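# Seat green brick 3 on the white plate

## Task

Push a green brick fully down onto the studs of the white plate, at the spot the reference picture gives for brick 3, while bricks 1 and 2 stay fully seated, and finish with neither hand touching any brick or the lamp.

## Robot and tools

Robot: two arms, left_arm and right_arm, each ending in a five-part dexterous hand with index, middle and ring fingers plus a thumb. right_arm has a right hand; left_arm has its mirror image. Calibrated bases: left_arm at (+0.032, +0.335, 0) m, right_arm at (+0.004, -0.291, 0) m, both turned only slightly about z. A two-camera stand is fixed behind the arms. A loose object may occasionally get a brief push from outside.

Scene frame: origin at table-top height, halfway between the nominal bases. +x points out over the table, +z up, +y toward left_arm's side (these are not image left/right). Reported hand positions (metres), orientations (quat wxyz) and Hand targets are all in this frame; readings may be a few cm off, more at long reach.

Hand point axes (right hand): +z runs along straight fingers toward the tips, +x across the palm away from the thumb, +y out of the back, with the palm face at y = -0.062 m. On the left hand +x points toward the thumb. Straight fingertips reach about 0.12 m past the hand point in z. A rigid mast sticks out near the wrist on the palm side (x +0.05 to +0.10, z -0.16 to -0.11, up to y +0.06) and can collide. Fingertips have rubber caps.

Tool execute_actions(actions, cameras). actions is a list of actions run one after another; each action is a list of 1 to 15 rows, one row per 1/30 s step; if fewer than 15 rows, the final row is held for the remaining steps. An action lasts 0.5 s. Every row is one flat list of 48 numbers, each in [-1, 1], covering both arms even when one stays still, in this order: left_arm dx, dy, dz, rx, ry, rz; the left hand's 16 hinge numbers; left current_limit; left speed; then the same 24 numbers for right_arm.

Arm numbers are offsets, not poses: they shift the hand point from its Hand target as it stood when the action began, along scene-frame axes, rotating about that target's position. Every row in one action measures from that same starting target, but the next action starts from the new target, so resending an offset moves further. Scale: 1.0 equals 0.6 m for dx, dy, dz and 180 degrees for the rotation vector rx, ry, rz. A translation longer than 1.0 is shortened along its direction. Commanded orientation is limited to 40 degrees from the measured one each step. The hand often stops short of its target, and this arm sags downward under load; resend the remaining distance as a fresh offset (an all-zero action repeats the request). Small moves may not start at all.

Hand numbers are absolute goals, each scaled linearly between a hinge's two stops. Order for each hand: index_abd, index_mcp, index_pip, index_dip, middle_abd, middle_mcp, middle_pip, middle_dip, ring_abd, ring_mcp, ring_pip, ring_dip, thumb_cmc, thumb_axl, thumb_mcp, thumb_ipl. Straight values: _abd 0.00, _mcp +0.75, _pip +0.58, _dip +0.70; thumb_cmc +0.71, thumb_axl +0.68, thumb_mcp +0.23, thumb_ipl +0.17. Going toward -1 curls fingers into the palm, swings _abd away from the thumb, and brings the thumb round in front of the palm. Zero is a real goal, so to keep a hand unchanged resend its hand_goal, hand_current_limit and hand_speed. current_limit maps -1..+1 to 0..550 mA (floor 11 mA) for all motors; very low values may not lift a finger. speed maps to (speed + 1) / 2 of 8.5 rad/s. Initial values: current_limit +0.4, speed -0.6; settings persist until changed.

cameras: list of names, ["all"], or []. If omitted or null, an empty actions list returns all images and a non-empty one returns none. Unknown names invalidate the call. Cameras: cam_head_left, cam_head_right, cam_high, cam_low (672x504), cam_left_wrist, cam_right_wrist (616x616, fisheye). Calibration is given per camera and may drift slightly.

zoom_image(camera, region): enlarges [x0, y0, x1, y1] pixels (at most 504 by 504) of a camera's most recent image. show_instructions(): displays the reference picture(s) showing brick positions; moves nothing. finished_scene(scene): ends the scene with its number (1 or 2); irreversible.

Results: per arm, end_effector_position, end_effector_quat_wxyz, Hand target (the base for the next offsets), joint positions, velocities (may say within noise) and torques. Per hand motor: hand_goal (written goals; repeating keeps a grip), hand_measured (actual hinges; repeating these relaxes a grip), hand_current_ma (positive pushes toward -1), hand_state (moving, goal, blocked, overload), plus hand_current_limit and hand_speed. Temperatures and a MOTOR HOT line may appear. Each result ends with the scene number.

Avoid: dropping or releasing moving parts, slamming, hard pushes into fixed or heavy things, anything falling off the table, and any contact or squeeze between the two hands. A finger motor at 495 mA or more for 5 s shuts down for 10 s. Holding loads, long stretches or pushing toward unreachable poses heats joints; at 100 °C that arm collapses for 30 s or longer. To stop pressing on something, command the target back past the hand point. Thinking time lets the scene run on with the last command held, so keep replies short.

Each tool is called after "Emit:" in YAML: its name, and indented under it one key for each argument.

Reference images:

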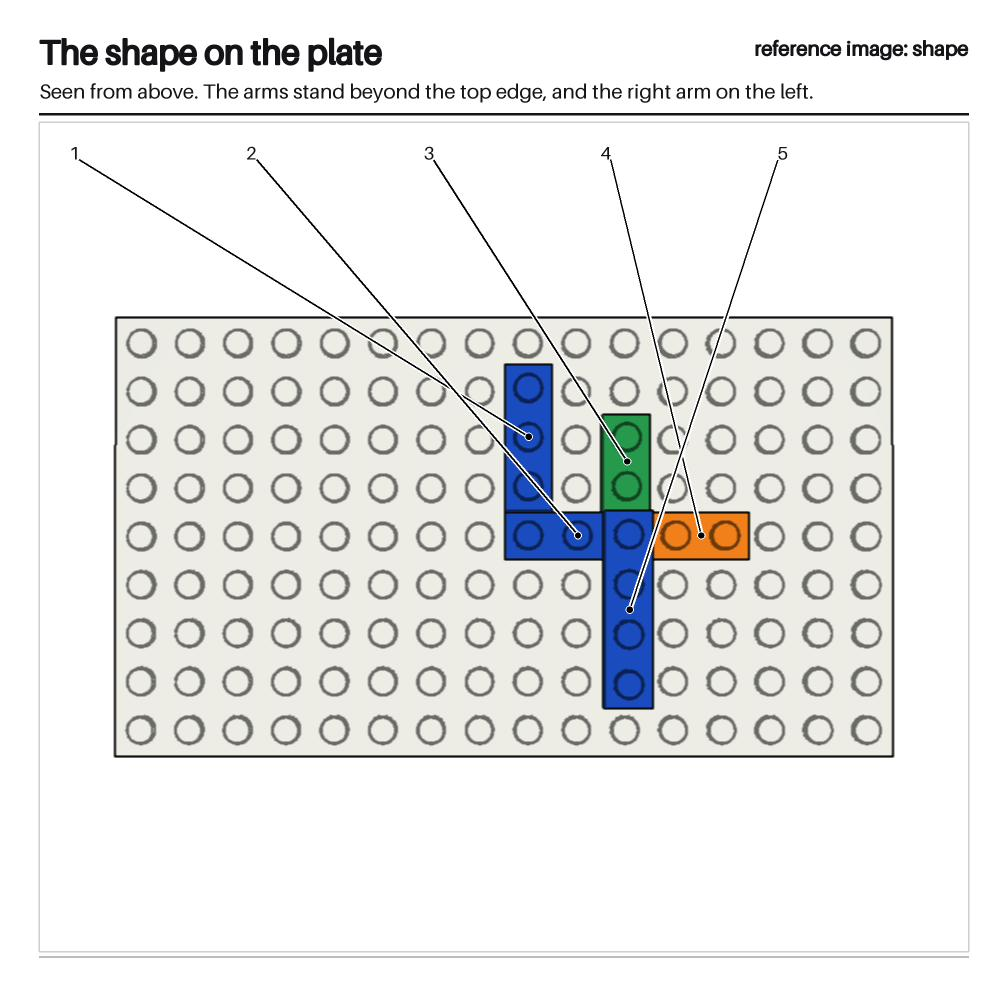

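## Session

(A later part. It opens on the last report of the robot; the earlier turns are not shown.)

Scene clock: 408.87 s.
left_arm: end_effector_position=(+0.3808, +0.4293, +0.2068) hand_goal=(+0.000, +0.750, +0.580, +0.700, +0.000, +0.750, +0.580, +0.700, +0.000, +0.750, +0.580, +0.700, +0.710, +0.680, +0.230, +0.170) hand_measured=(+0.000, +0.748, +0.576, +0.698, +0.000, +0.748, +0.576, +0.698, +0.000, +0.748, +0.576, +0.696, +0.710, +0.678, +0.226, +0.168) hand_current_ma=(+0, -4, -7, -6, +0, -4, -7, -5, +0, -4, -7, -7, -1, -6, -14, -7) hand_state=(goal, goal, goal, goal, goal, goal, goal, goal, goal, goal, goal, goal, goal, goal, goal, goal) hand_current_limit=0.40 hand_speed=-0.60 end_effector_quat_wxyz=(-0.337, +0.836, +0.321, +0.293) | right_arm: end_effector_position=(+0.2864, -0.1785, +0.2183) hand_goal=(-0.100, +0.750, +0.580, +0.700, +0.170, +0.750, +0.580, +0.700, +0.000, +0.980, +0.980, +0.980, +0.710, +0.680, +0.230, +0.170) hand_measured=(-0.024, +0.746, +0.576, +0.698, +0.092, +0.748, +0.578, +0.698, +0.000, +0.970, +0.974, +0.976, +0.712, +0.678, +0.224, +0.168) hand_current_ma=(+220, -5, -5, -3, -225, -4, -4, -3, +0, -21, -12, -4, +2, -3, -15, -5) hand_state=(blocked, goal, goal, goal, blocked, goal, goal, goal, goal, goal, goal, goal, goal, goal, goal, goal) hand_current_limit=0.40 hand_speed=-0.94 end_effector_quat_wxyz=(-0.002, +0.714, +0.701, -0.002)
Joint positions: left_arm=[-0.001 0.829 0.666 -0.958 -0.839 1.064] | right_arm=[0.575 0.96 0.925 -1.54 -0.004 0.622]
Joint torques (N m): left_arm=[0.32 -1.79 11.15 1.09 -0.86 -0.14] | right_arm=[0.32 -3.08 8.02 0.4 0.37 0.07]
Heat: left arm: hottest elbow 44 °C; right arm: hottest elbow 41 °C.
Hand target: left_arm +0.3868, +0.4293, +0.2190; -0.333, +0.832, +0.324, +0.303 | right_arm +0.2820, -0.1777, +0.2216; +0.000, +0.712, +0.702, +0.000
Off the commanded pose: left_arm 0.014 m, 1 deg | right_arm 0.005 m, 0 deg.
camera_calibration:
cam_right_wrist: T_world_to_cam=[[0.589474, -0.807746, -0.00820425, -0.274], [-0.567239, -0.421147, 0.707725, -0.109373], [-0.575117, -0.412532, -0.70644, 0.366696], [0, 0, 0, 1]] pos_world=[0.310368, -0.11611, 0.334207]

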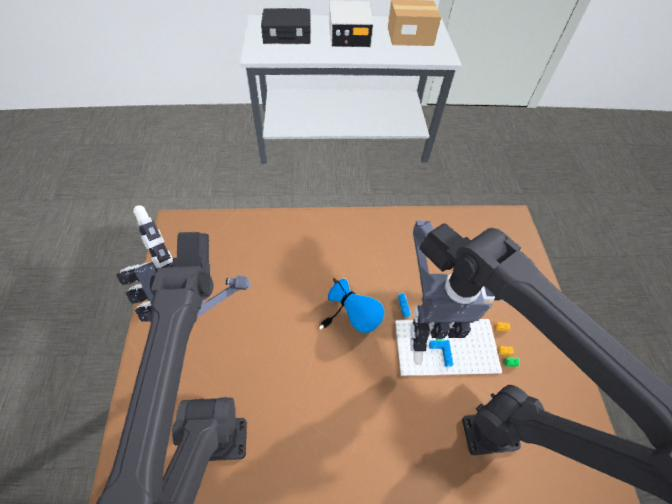

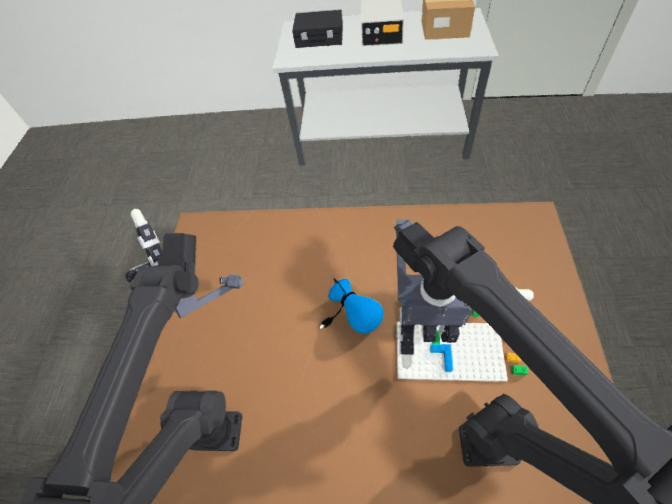

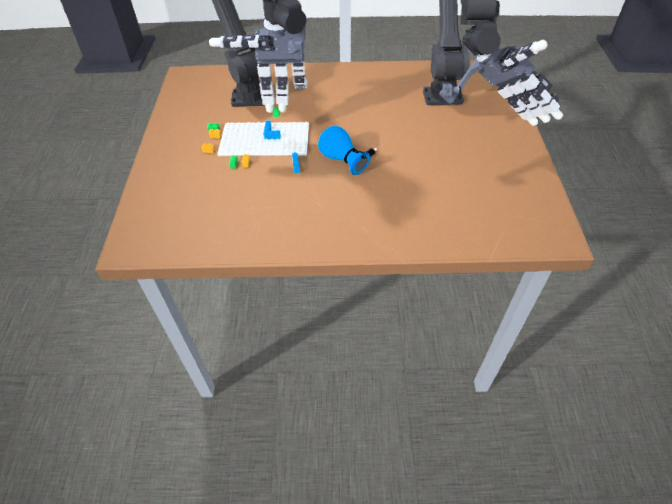

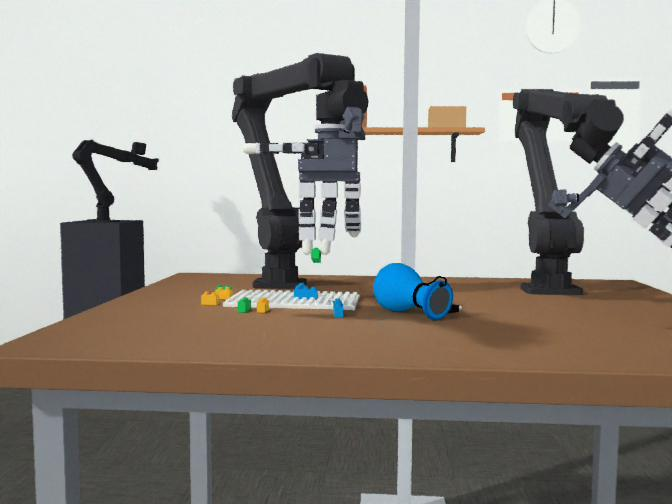

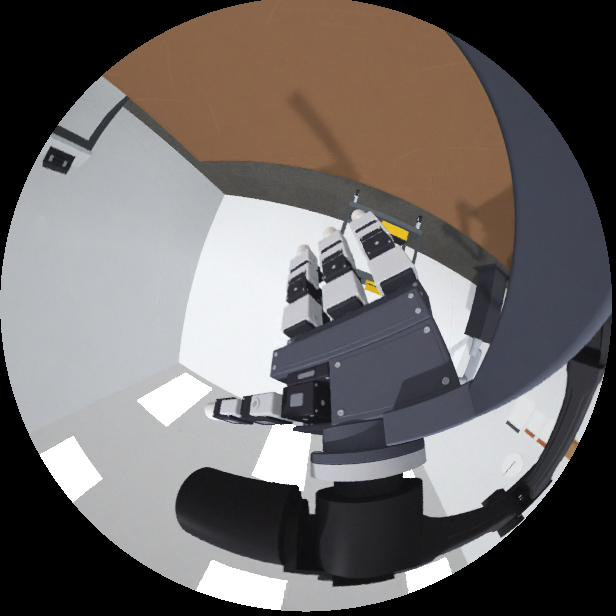

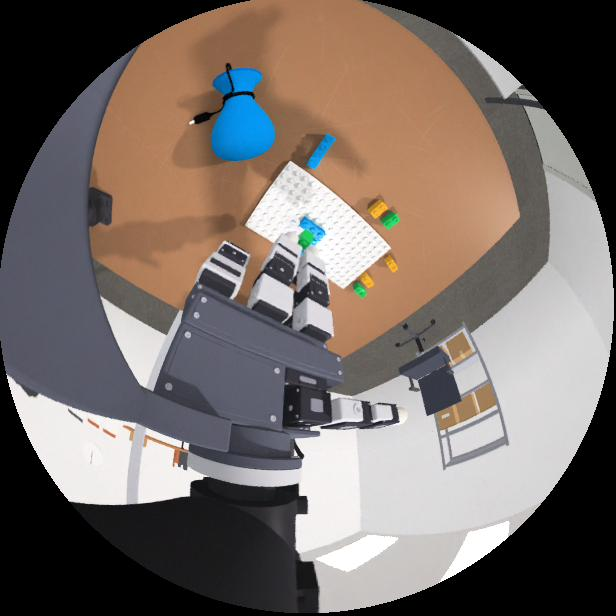

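Emit:
execute_actions:
  actions:
    - [[0,0,0,0,0,0,0,0.75,0.58,0.7,0,0.75,0.58,0.7,0,0.75,0.58,0.7,0.71,0.68,0.23,0.17,0.4,-0.6,0,0,0,0,0,0,-0.1,0.75,0.58,0.83,0.17,0.75,0.58,0.83,0,0.98,0.98,0.98,0.71,0.68,0.23,0.17,0.4,-0.94]]
    - [[0,0,0,0,0,0,0,0.75,0.58,0.7,0,0.75,0.58,0.7,0,0.75,0.58,0.7,0.71,0.68,0.23,0.17,0.4,-0.6,0,0,0,0,0,0,-0.1,0.75,0.58,0.96,0.17,0.75,0.58,0.96,0,0.98,0.98,0.98,0.71,0.68,0.23,0.17,0.4,-0.94]]
  cameras: ["cam_low","cam_high","cam_right_wrist"]

Emit:
zoom_image:
  camera: "cam_right_wrist"
  region: [270, 200, 340, 270]

Emit:
zoom_image:
  camera: "cam_low"
  region: [290, 220, 350, 280]

Emit:
zoom_image:
  camera: "cam_high"
  region: [250, 90, 310, 150]

Scene clock: 449.27 s.
left_arm: end_effector_position=(+0.3808, +0.4293, +0.2068) hand_goal=(+0.000, +0.750, +0.580, +0.700, +0.000, +0.750, +0.580, +0.700, +0.000, +0.750, +0.580, +0.700, +0.710, +0.680, +0.230, +0.170) hand_measured=(+0.000, +0.748, +0.576, +0.698, +0.000, +0.748, +0.576, +0.698, +0.000, +0.748, +0.576, +0.696, +0.710, +0.678, +0.226, +0.168) hand_current_ma=(+0, -4, -7, -6, +0, -4, -7, -5, +0, -4, -7, -7, -1, -6, -14, -7) hand_state=(goal, goal, goal, goal, goal, goal, goal, goal, goal, goal, goal, goal, goal, goal, goal, goal) hand_current_limit=0.40 hand_speed=-0.60 end_effector_quat_wxyz=(-0.337, +0.836, +0.321, +0.293) | right_arm: end_effector_position=(+0.2863, -0.1785, +0.2184) hand_goal=(-0.100, +0.750, +0.580, +0.960, +0.170, +0.750, +0.580, +0.960, +0.000, +0.980, +0.980, +0.980, +0.710, +0.680, +0.230, +0.170) hand_measured=(-0.024, +0.746, +0.578, +0.958, +0.092, +0.748, +0.578, +0.958, +0.000, +0.970, +0.974, +0.976, +0.712, +0.678, +0.224, +0.168) hand_current_ma=(+217, -5, -4, -3, -225, -4, -4, -4, +0, -21, -12, -4, +2, -3, -15, -5) hand_state=(blocked, goal, goal, goal, blocked, goal, goal, goal, goal, goal, goal, goal, goal, goal, goal, goal) hand_current_limit=0.40 hand_speed=-0.94 end_effector_quat_wxyz=(-0.002, +0.714, +0.700, -0.002)
Joint positions: left_arm=[-0.001 0.829 0.666 -0.958 -0.839 1.064] | right_arm=[0.575 0.96 0.925 -1.54 -0.004 0.623]
Joint torques (N m): left_arm=[0.26 -1.85 11.17 1.09 -0.86 -0.13] | right_arm=[0.5 -2.78 8.12 0.28 0.37 0.07]
Heat: left arm: hottest elbow 45 °C; right arm: hottest elbow 39 °C.
Hand target: left_arm +0.3868, +0.4293, +0.2190; -0.333, +0.832, +0.324, +0.303 | right_arm +0.2820, -0.1777, +0.2216; +0.000, +0.712, +0.702, +0.000
Off the commanded pose: left_arm 0.014 m, 1 deg | right_arm 0.005 m, 0 deg.
camera_calibration:
cam_right_wrist: T_world_to_cam=[[0.588897, -0.808171, -0.00778661, -0.274009], [-0.567731, -0.420512, 0.707708, -0.10914], [-0.575223, -0.412346, -0.706462, 0.366758], [0, 0, 0, 1]] pos_world=[0.310368, -0.116109, 0.334207]
Images, in order (width x height): cam_high 672x504, cam_low 672x504, cam_right_wrist 616x616.

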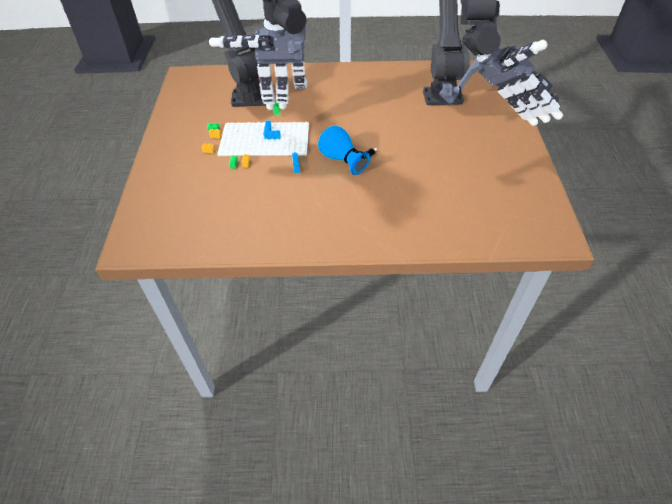

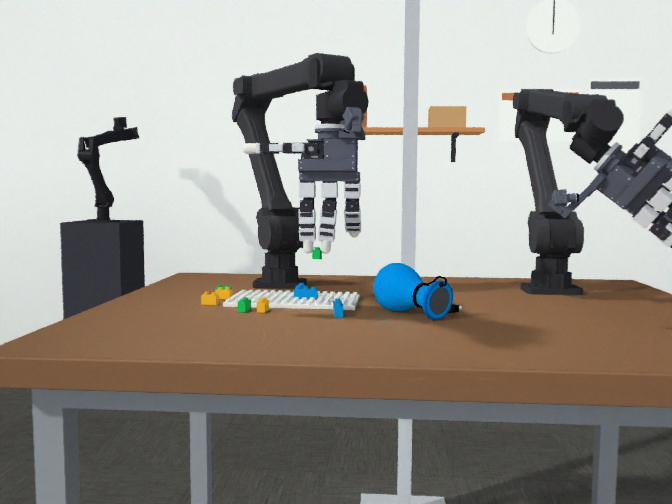

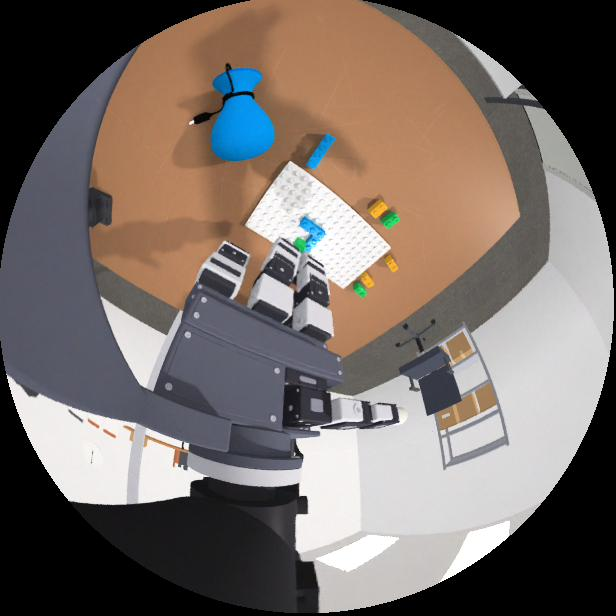

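Scaled by 7.200 from the camera's 616x616 image, which has a finer 880x880 frame.

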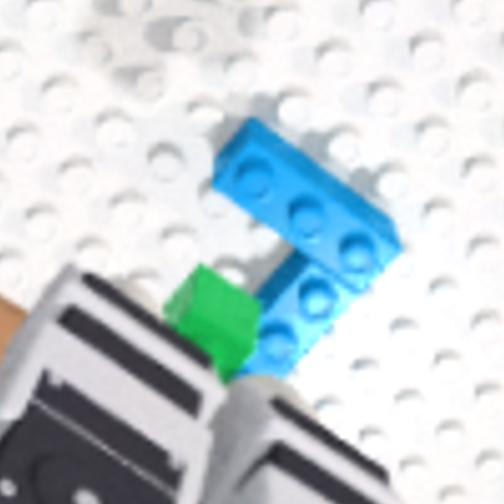

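Scaled by 8.400 from the camera's 672x504 image, which has a finer 960x720 frame.

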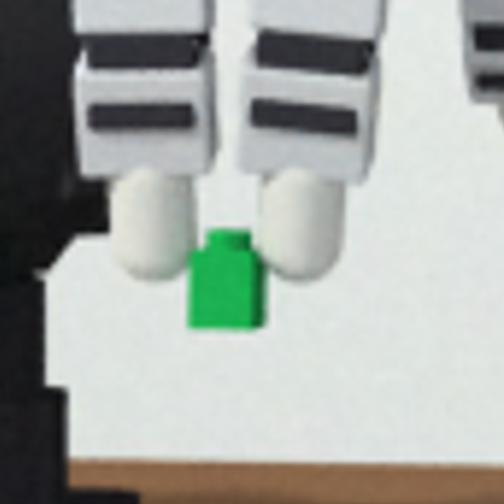

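Scaled by 8.400 from the camera's 672x504 image, which has a finer 960x720 frame.

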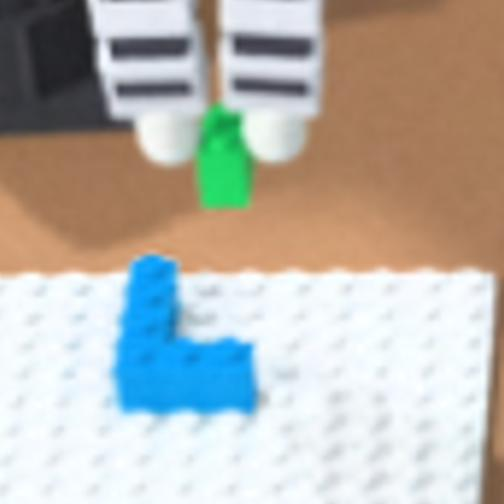

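Emit:
execute_actions:
  actions:
    - [[0,0,0,0,0,0,0,0.75,0.58,0.7,0,0.75,0.58,0.7,0,0.75,0.58,0.7,0.71,0.68,0.23,0.17,0.4,-0.6,0,0,-0.03,0,0,0,-0.1,0.75,0.65,0.97,0.17,0.75,0.65,0.97,0,0.98,0.98,0.98,0.71,0.68,0.23,0.17,0.4,-0.94]]
    - [[0,0,0,0,0,0,0,0.75,0.58,0.7,0,0.75,0.58,0.7,0,0.75,0.58,0.7,0.71,0.68,0.23,0.17,0.4,-0.6,0,0,-0.03,0,0,0,-0.1,0.75,0.65,0.97,0.17,0.75,0.65,0.97,0,0.98,0.98,0.98,0.71,0.68,0.23,0.17,0.4,-0.94]]
  cameras: ["cam_low","cam_high","cam_right_wrist"]

Emit:
zoom_image:
  camera: "cam_right_wrist"
  region: [260, 190, 340, 270]

Emit:
zoom_image:
  camera: "cam_low"
  region: [280, 240, 350, 310]

Emit:
zoom_image:
  camera: "cam_high"
  region: [250, 90, 310, 150]

Scene clock: 466.77 s.
left_arm: end_effector_position=(+0.3808, +0.4293, +0.2068) hand_goal=(+0.000, +0.750, +0.580, +0.700, +0.000, +0.750, +0.580, +0.700, +0.000, +0.750, +0.580, +0.700, +0.710, +0.680, +0.230, +0.170) hand_measured=(+0.000, +0.748, +0.576, +0.698, +0.000, +0.748, +0.576, +0.698, +0.000, +0.748, +0.576, +0.696, +0.710, +0.678, +0.226, +0.168) hand_current_ma=(+0, -4, -7, -6, +0, -4, -7, -5, +0, -4, -7, -7, -1, -6, -14, -7) hand_state=(goal, goal, goal, goal, goal, goal, goal, goal, goal, goal, goal, goal, goal, goal, goal, goal) hand_current_limit=0.40 hand_speed=-0.60 end_effector_quat_wxyz=(-0.337, +0.836, +0.321, +0.293) | right_arm: end_effector_position=(+0.2817, -0.1818, +0.1840) hand_goal=(-0.100, +0.750, +0.650, +0.970, +0.170, +0.750, +0.650, +0.970, +0.000, +0.980, +0.980, +0.980, +0.710, +0.680, +0.230, +0.170) hand_measured=(-0.026, +0.746, +0.646, +0.968, +0.092, +0.748, +0.646, +0.968, +0.000, +0.970, +0.974, +0.976, +0.712, +0.678, +0.224, +0.168) hand_current_ma=(+212, -5, -4, -3, -224, -4, -6, -3, +0, -21, -12, -4, +2, -3, -15, -5) hand_state=(blocked, goal, goal, goal, blocked, goal, goal, goal, goal, goal, goal, goal, goal, goal, goal, goal) hand_current_limit=0.40 hand_speed=-0.94 end_effector_quat_wxyz=(-0.003, +0.714, +0.700, -0.007)
Joint positions: left_arm=[-0.001 0.829 0.666 -0.958 -0.839 1.064] | right_arm=[0.575 0.959 0.836 -1.462 -0.004 0.623]
Joint torques (N m): left_arm=[0.26 -1.79 11.15 1.07 -0.86 -0.13] | right_arm=[0.38 -1.96 7.95 1.07 0.37 0.05]
Heat: left arm: hottest elbow 45 °C; right arm: hottest elbow 38 °C.
Hand target: left_arm +0.3868, +0.4293, +0.2190; -0.333, +0.832, +0.324, +0.303 | right_arm +0.2821, -0.1777, +0.1857; +0.000, +0.712, +0.702, +0.000
Off the commanded pose: left_arm 0.014 m, 1 deg | right_arm 0.004 m, 1 deg.
camera_calibration:
cam_right_wrist: T_world_to_cam=[[0.588524, -0.808439, -0.00808373, -0.274066], [-0.561603, -0.415985, 0.715234, -0.0910626], [-0.581586, -0.416392, -0.698839, 0.338175], [0, 0, 0, 1]] pos_world=[0.306831, -0.118633, 0.299245]
Images, in order (width x height): cam_high 672x504, cam_low 672x504, cam_right_wrist 616x616.

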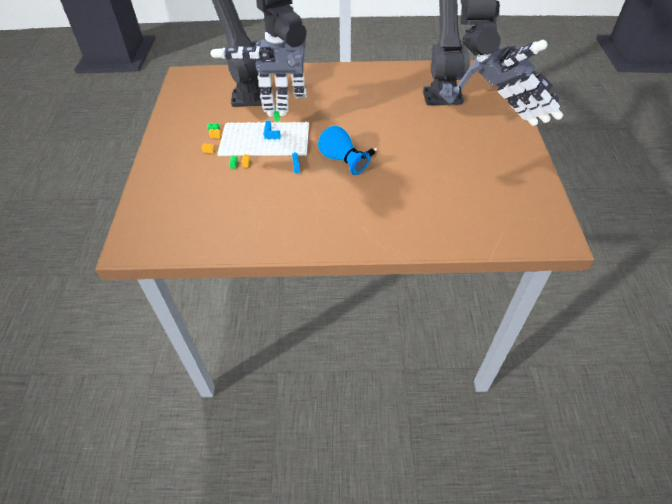

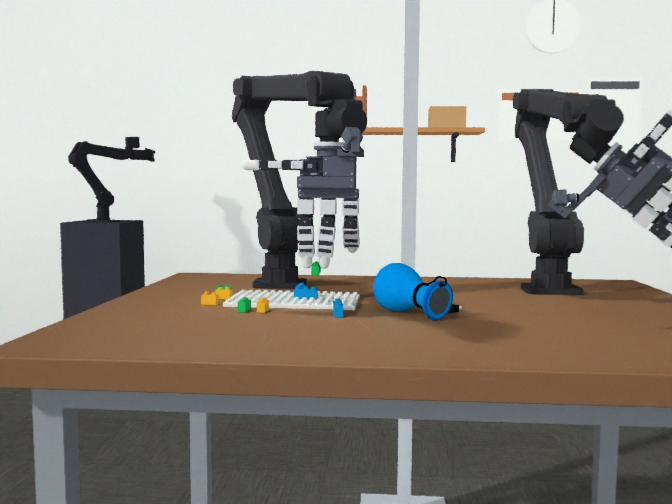

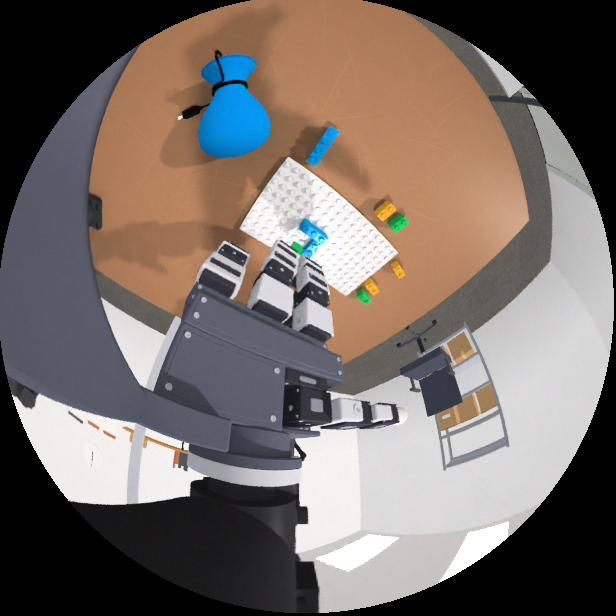

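Scaled by 6.300 from the camera's 616x616 image, which has a finer 880x880 frame.

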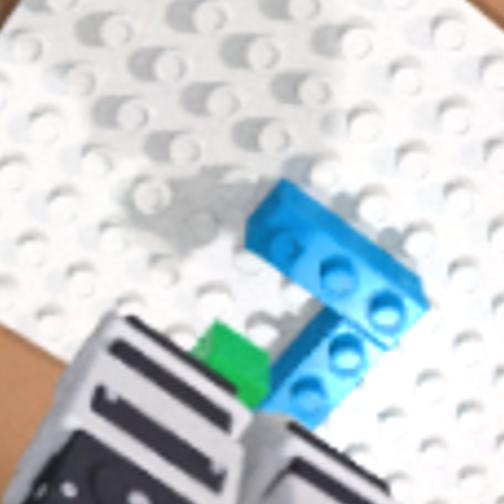

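Scaled by 7.200 from the camera's 672x504 image, which has a finer 960x720 frame.

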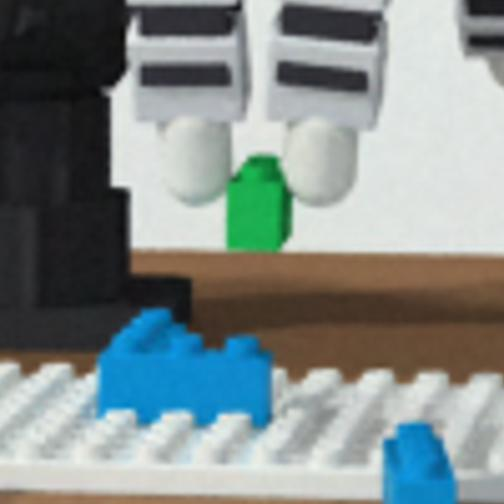

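Scaled by 8.400 from the camera's 672x504 image, which has a finer 960x720 frame.

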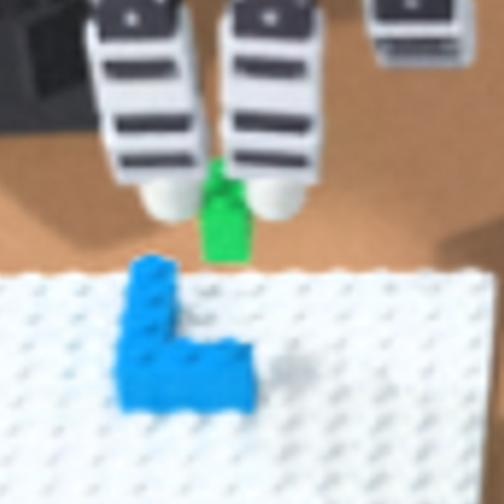

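Emit:
execute_actions:
  actions:
    - [[0,0,0,0,0,0,0,0.75,0.58,0.7,0,0.75,0.58,0.7,0,0.75,0.58,0.7,0.71,0.68,0.23,0.17,0.4,-0.6,0.014,0,-0.04,0,0,0,-0.12,0.75,0.65,0.97,0.15,0.75,0.65,0.97,0,0.98,0.98,0.98,0.71,0.68,0.23,0.17,0.4,-0.94]]
  cameras: ["cam_low","cam_high","cam_right_wrist"]

Emit:
zoom_image:
  camera: "cam_right_wrist"
  region: [260, 190, 340, 270]

Emit:
zoom_image:
  camera: "cam_low"
  region: [280, 240, 350, 310]

Emit:
zoom_image:
  camera: "cam_high"
  region: [250, 90, 310, 150]

Scene clock: 482.27 s.
left_arm: end_effector_position=(+0.3808, +0.4293, +0.2068) hand_goal=(+0.000, +0.750, +0.580, +0.700, +0.000, +0.750, +0.580, +0.700, +0.000, +0.750, +0.580, +0.700, +0.710, +0.680, +0.230, +0.170) hand_measured=(+0.000, +0.748, +0.576, +0.698, +0.000, +0.748, +0.576, +0.698, +0.000, +0.748, +0.576, +0.696, +0.710, +0.678, +0.226, +0.168) hand_current_ma=(+0, -4, -7, -6, +0, -4, -7, -5, +0, -4, -7, -7, -1, -6, -14, -7) hand_state=(goal, goal, goal, goal, goal, goal, goal, goal, goal, goal, goal, goal, goal, goal, goal, goal) hand_current_limit=0.40 hand_speed=-0.60 end_effector_quat_wxyz=(-0.337, +0.836, +0.321, +0.293) | right_arm: end_effector_position=(+0.2868, -0.1781, +0.1634) hand_goal=(-0.120, +0.750, +0.650, +0.970, +0.150, +0.750, +0.650, +0.970, +0.000, +0.980, +0.980, +0.980, +0.710, +0.680, +0.230, +0.170) hand_measured=(-0.030, +0.748, +0.648, +0.968, +0.092, +0.748, +0.646, +0.968, +0.000, +0.970, +0.974, +0.976, +0.712, +0.678, +0.224, +0.168) hand_current_ma=(+273, -4, -4, -3, -154, -4, -6, -3, +0, -21, -12, -4, +2, -3, -15, -5) hand_state=(blocked, goal, goal, goal, blocked, goal, goal, goal, goal, goal, goal, goal, goal, goal, goal, goal) hand_current_limit=0.40 hand_speed=-0.94 end_effector_quat_wxyz=(-0.002, +0.713, +0.701, -0.001)
Joint positions: left_arm=[-0.001 0.829 0.666 -0.958 -0.839 1.064] | right_arm=[0.575 0.978 0.791 -1.385 -0.004 0.621]
Joint torques (N m): left_arm=[0.32 -1.79 11.14 1.09 -0.86 -0.14] | right_arm=[-0.85 -0.91 7.86 0.98 0.39 -0.09]
Heat: left arm: hottest elbow 45 °C; right arm: hottest elbow 38 °C.
Hand target: left_arm +0.3868, +0.4293, +0.2190; -0.333, +0.832, +0.324, +0.303 | right_arm +0.2905, -0.1776, +0.1616; +0.000, +0.712, +0.702, +0.000
Off the commanded pose: left_arm 0.014 m, 1 deg | right_arm 0.004 m, 0 deg.
camera_calibration:
cam_right_wrist: T_world_to_cam=[[0.590143, -0.807261, -0.00779825, -0.274595], [-0.568177, -0.422186, 0.706352, -0.0697843], [-0.573503, -0.412418, -0.707818, 0.32812], [0, 0, 0, 1]] pos_world=[0.310578, -0.115809, 0.2794]
Images, in order (width x height): cam_high 672x504, cam_low 672x504, cam_right_wrist 616x616.

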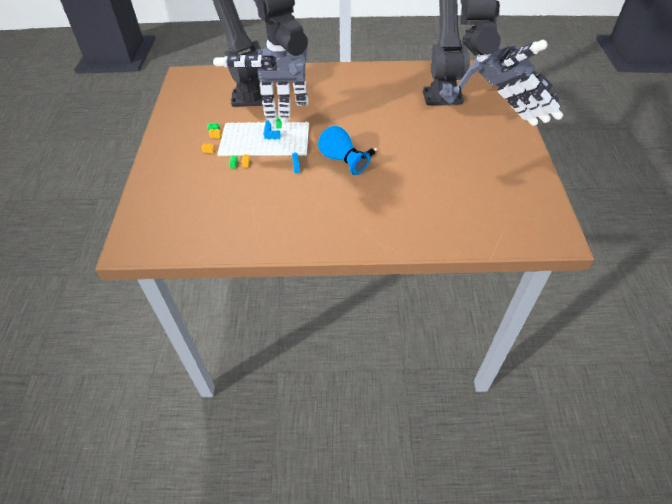

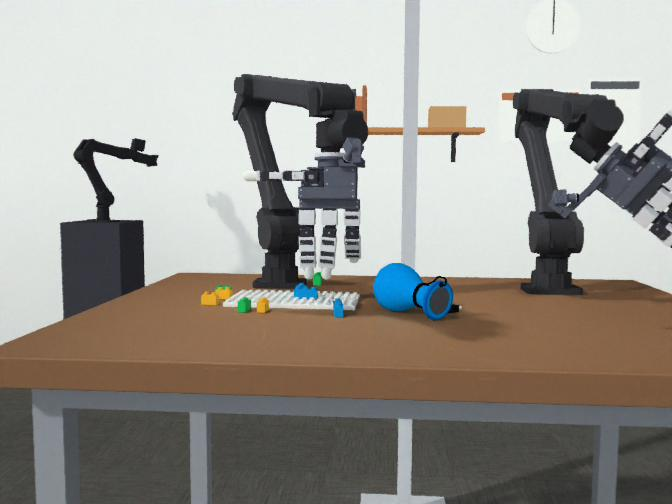

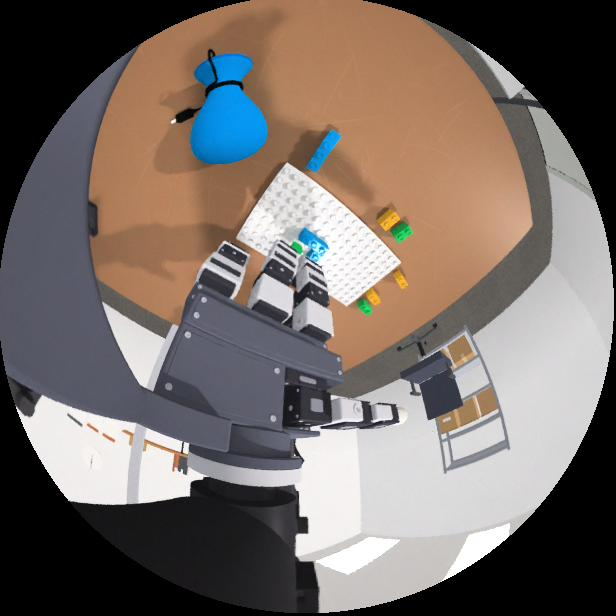

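Scaled by 6.300 from the camera's 616x616 image, which has a finer 880x880 frame.

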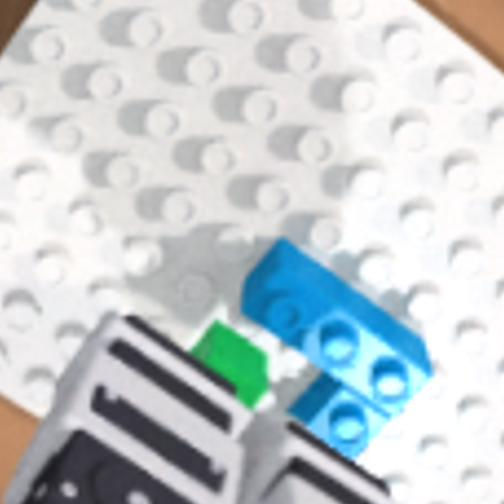

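Scaled by 7.200 from the camera's 672x504 image, which has a finer 960x720 frame.

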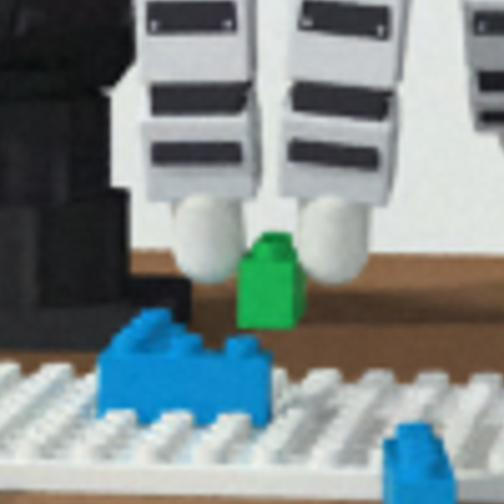

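Scaled by 8.400 from the camera's 672x504 image, which has a finer 960x720 frame.

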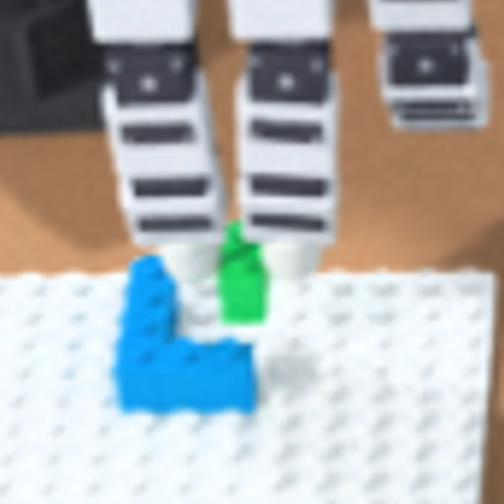

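Emit:
zoom_image:
  camera: "cam_right_wrist"
  region: [280, 225, 320, 265]

Scaled by 12.600 from the camera's 616x616 image, which has a finer 880x880 frame.

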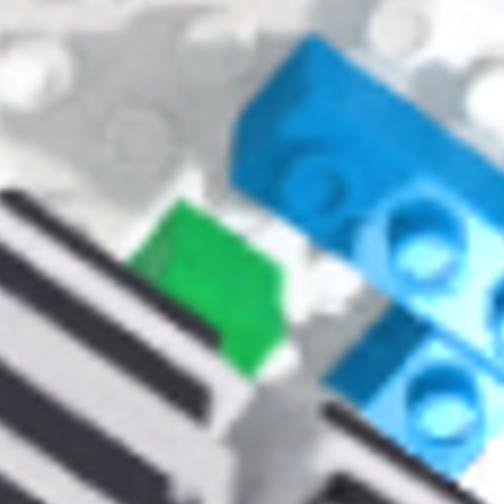

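Emit:
execute_actions:
  actions:
    - [[0,0,0,0,0,0,0,0.75,0.58,0.7,0,0.75,0.58,0.7,0,0.75,0.58,0.7,0.71,0.68,0.23,0.17,0.4,-0.6,0,0,0,0,0,0,-0.05,0.75,0.65,0.97,0.23,0.75,0.65,0.97,0,0.98,0.98,0.98,0.71,0.68,0.23,0.17,0.4,-0.94]]
  cameras: ["cam_low","cam_high","cam_right_wrist"]

Emit:
zoom_image:
  camera: "cam_right_wrist"
  region: [280, 225, 320, 265]

Emit:
zoom_image:
  camera: "cam_low"
  region: [290, 250, 340, 300]

Emit:
zoom_image:
  camera: "cam_high"
  region: [255, 105, 295, 145]

Scene clock: 515.97 s.
left_arm: end_effector_position=(+0.3808, +0.4293, +0.2068) hand_goal=(+0.000, +0.750, +0.580, +0.700, +0.000, +0.750, +0.580, +0.700, +0.000, +0.750, +0.580, +0.700, +0.710, +0.680, +0.230, +0.170) hand_measured=(+0.000, +0.748, +0.576, +0.698, +0.000, +0.748, +0.576, +0.698, +0.000, +0.748, +0.576, +0.696, +0.710, +0.678, +0.226, +0.168) hand_current_ma=(+0, -4, -7, -6, +0, -4, -7, -5, +0, -4, -7, -7, -1, -6, -14, -7) hand_state=(goal, goal, goal, goal, goal, goal, goal, goal, goal, goal, goal, goal, goal, goal, goal, goal) hand_current_limit=0.40 hand_speed=-0.60 end_effector_quat_wxyz=(-0.337, +0.836, +0.321, +0.293) | right_arm: end_effector_position=(+0.2868, -0.1781, +0.1634) hand_goal=(-0.050, +0.750, +0.650, +0.970, +0.230, +0.750, +0.650, +0.970, +0.000, +0.980, +0.980, +0.980, +0.710, +0.680, +0.230, +0.170) hand_measured=(-0.002, +0.748, +0.648, +0.968, +0.122, +0.748, +0.646, +0.968, +0.000, +0.970, +0.974, +0.976, +0.712, +0.678, +0.224, +0.168) hand_current_ma=(+122, -4, -4, -3, -341, -4, -4, -3, +0, -21, -12, -4, +2, -3, -15, -5) hand_state=(blocked, goal, goal, goal, blocked, goal, goal, goal, goal, goal, goal, goal, goal, goal, goal, goal) hand_current_limit=0.40 hand_speed=-0.94 end_effector_quat_wxyz=(-0.002, +0.713, +0.701, -0.001)
Joint positions: left_arm=[-0.001 0.829 0.666 -0.958 -0.839 1.064] | right_arm=[0.575 0.978 0.791 -1.385 -0.004 0.621]
Joint torques (N m): left_arm=[0.26 -1.79 11.15 1.09 -0.86 -0.14] | right_arm=[-1.08 -0.91 7.94 1.02 0.38 -0.1]
Heat: left arm: hottest elbow 45 °C; right arm: hottest elbow 38 °C.
Hand target: left_arm +0.3868, +0.4293, +0.2190; -0.333, +0.832, +0.324, +0.303 | right_arm +0.2905, -0.1776, +0.1616; +0.000, +0.712, +0.702, +0.000
Off the commanded pose: left_arm 0.014 m, 1 deg | right_arm 0.004 m, 0 deg.
camera_calibration:
cam_right_wrist: T_world_to_cam=[[0.590429, -0.807052, -0.00775932, -0.274591], [-0.568061, -0.422377, 0.706331, -0.0697942], [-0.573324, -0.412631, -0.707839, 0.328087], [0, 0, 0, 1]] pos_world=[0.310579, -0.11571, 0.2794]
Images, in order (width x height): cam_high 672x504, cam_low 672x504, cam_right_wrist 616x616.

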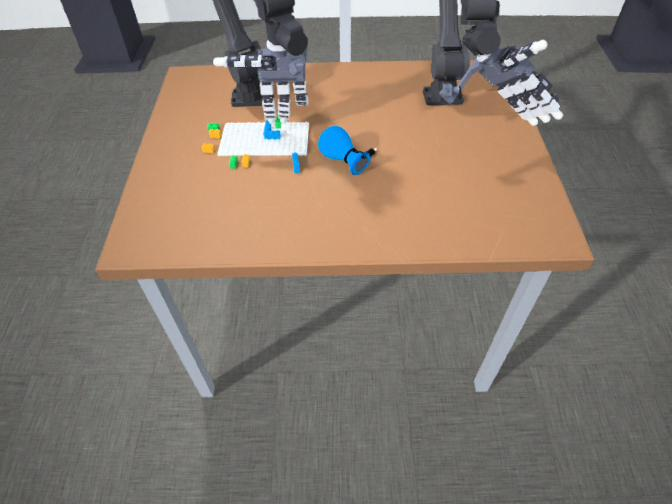

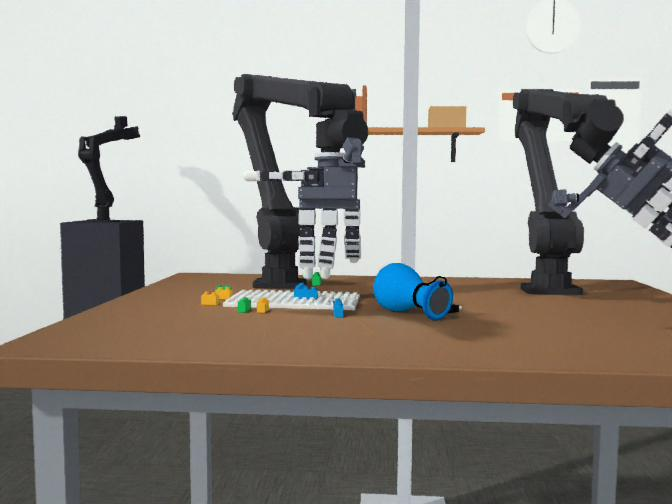

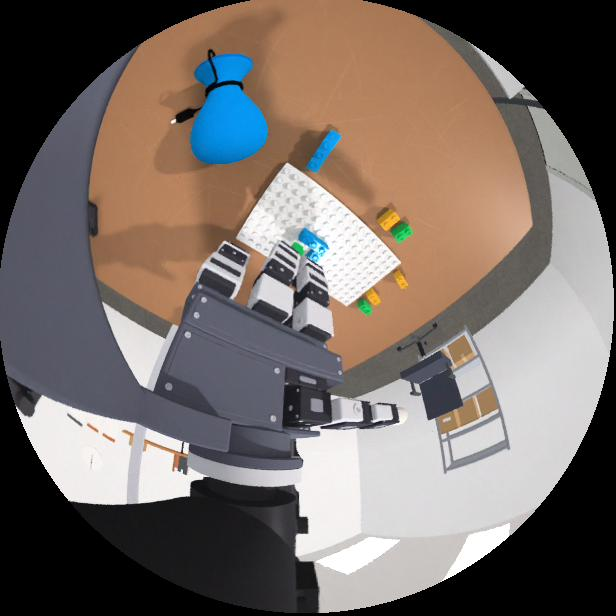

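Scaled by 12.600 from the camera's 616x616 image, which has a finer 880x880 frame.

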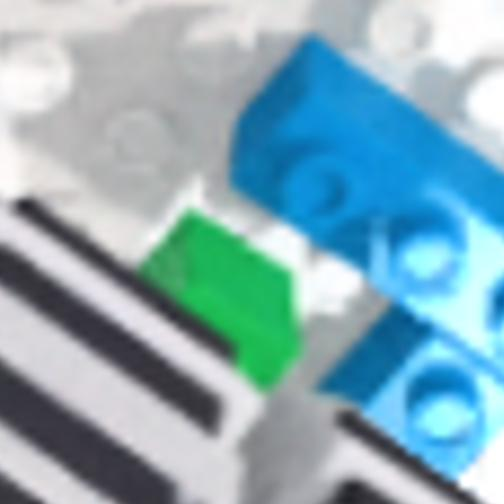

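Scaled by 10.080 from the camera's 672x504 image, which has a finer 960x720 frame.

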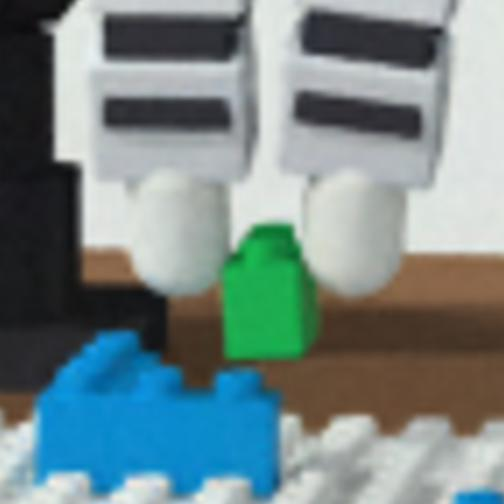

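Scaled by 12.600 from the camera's 672x504 image, which has a finer 960x720 frame.

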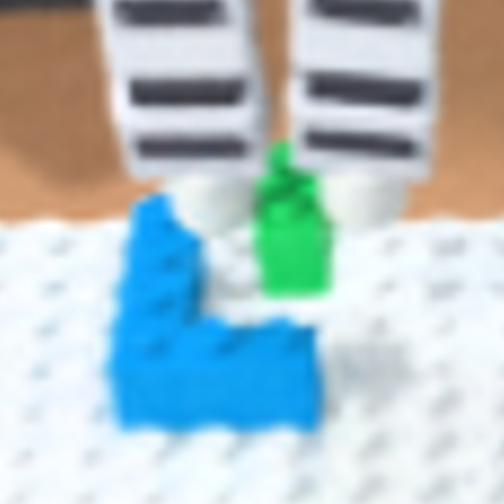

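Emit:
execute_actions:
  actions:
    - [[0,0,0,0,0,0,0,0.75,0.58,0.7,0,0.75,0.58,0.7,0,0.75,0.58,0.7,0.71,0.68,0.23,0.17,0.4,-0.6,0,0,0,0,0,0,0.0,0.75,0.65,0.97,0.27,0.75,0.65,0.97,0,0.98,0.98,0.98,0.71,0.68,0.23,0.17,0.4,-0.94]]
  cameras: ["cam_low","cam_high","cam_right_wrist"]

Emit:
zoom_image:
  camera: "cam_right_wrist"
  region: [280, 225, 320, 265]

Emit:
zoom_image:
  camera: "cam_low"
  region: [290, 250, 340, 300]

Emit:
zoom_image:
  camera: "cam_high"
  region: [255, 105, 295, 145]

Scene clock: 532.37 s.
left_arm: end_effector_position=(+0.3808, +0.4293, +0.2068) hand_goal=(+0.000, +0.750, +0.580, +0.700, +0.000, +0.750, +0.580, +0.700, +0.000, +0.750, +0.580, +0.700, +0.710, +0.680, +0.230, +0.170) hand_measured=(+0.000, +0.748, +0.576, +0.698, +0.000, +0.748, +0.576, +0.698, +0.000, +0.748, +0.576, +0.696, +0.710, +0.678, +0.226, +0.168) hand_current_ma=(+0, -4, -7, -6, +0, -4, -7, -5, +0, -4, -7, -7, -1, -6, -14, -7) hand_state=(goal, goal, goal, goal, goal, goal, goal, goal, goal, goal, goal, goal, goal, goal, goal, goal) hand_current_limit=0.40 hand_speed=-0.60 end_effector_quat_wxyz=(-0.337, +0.836, +0.321, +0.293) | right_arm: end_effector_position=(+0.2868, -0.1781, +0.1634) hand_goal=(+0.000, +0.750, +0.650, +0.970, +0.270, +0.750, +0.650, +0.970, +0.000, +0.980, +0.980, +0.980, +0.710, +0.680, +0.230, +0.170) hand_measured=(+0.046, +0.748, +0.648, +0.968, +0.170, +0.748, +0.648, +0.968, +0.000, +0.970, +0.974, +0.976, +0.712, +0.678, +0.224, +0.168) hand_current_ma=(+114, -4, -4, -3, -308, -4, -3, -1, +0, -21, -12, -4, +2, -3, -15, -5) hand_state=(blocked, goal, goal, goal, blocked, goal, goal, goal, goal, goal, goal, goal, goal, goal, goal, goal) hand_current_limit=0.40 hand_speed=-0.94 end_effector_quat_wxyz=(-0.002, +0.713, +0.701, -0.001)
Joint positions: left_arm=[-0.001 0.829 0.666 -0.958 -0.839 1.064] | right_arm=[0.575 0.978 0.791 -1.385 -0.004 0.621]
Joint torques (N m): left_arm=[0.32 -1.79 11.17 1.1 -0.86 -0.13] | right_arm=[-1.2 -1.03 7.88 1.01 0.38 -0.1]
Heat: left arm: hottest elbow 45 °C; right arm: hottest elbow 38 °C.
Hand target: left_arm +0.3868, +0.4293, +0.2190; -0.333, +0.832, +0.324, +0.303 | right_arm +0.2905, -0.1776, +0.1616; +0.000, +0.712, +0.702, +0.000
Off the commanded pose: left_arm 0.014 m, 1 deg | right_arm 0.004 m, 0 deg.
camera_calibration:
cam_right_wrist: T_world_to_cam=[[0.590429, -0.807052, -0.00775932, -0.274591], [-0.568061, -0.422377, 0.706331, -0.0697942], [-0.573324, -0.412631, -0.707839, 0.328087], [0, 0, 0, 1]] pos_world=[0.310579, -0.11571, 0.2794]
Images, in order (width x height): cam_high 672x504, cam_low 672x504, cam_right_wrist 616x616.

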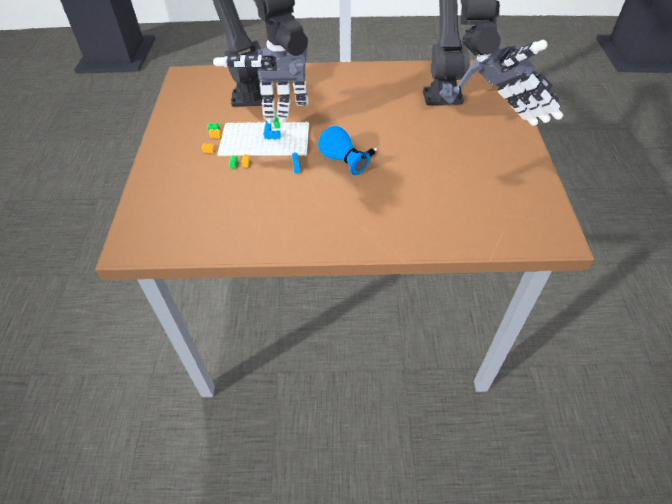

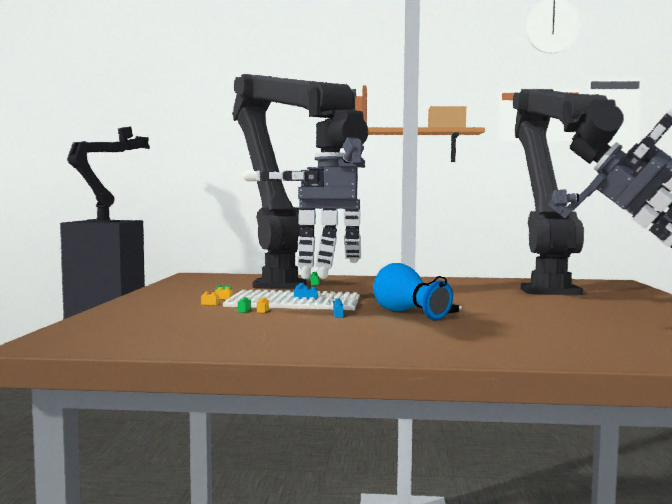

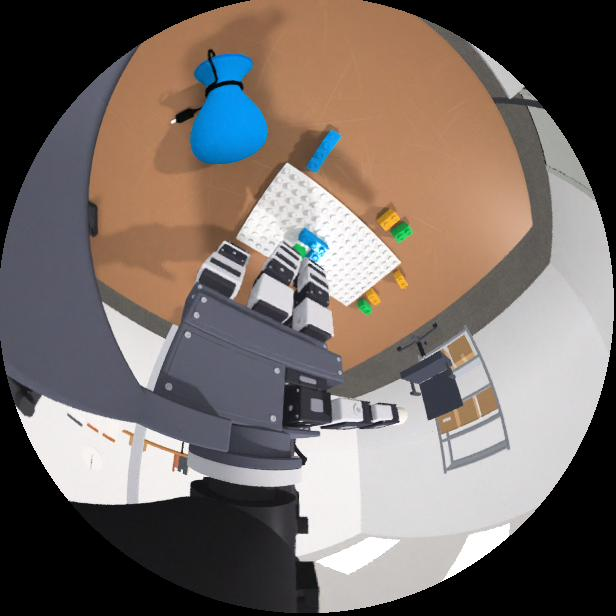

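Scaled by 12.600 from the camera's 616x616 image, which has a finer 880x880 frame.

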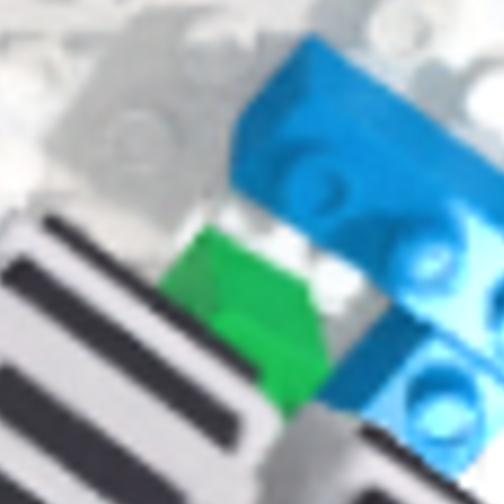

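Scaled by 10.080 from the camera's 672x504 image, which has a finer 960x720 frame.

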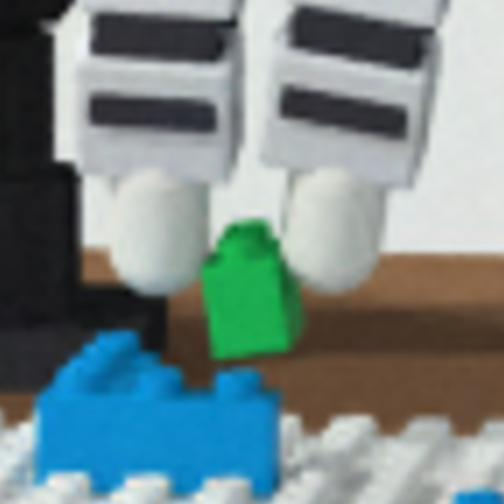

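Scaled by 12.600 from the camera's 672x504 image, which has a finer 960x720 frame.

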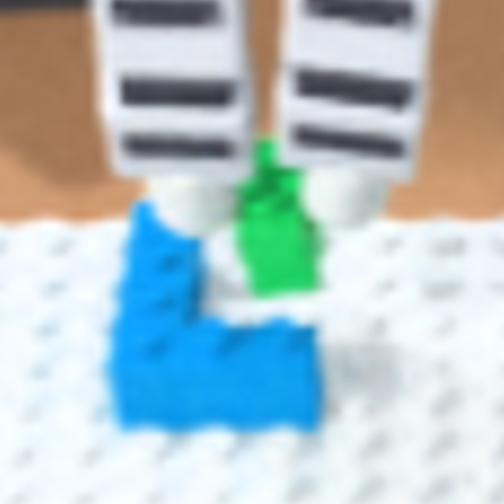

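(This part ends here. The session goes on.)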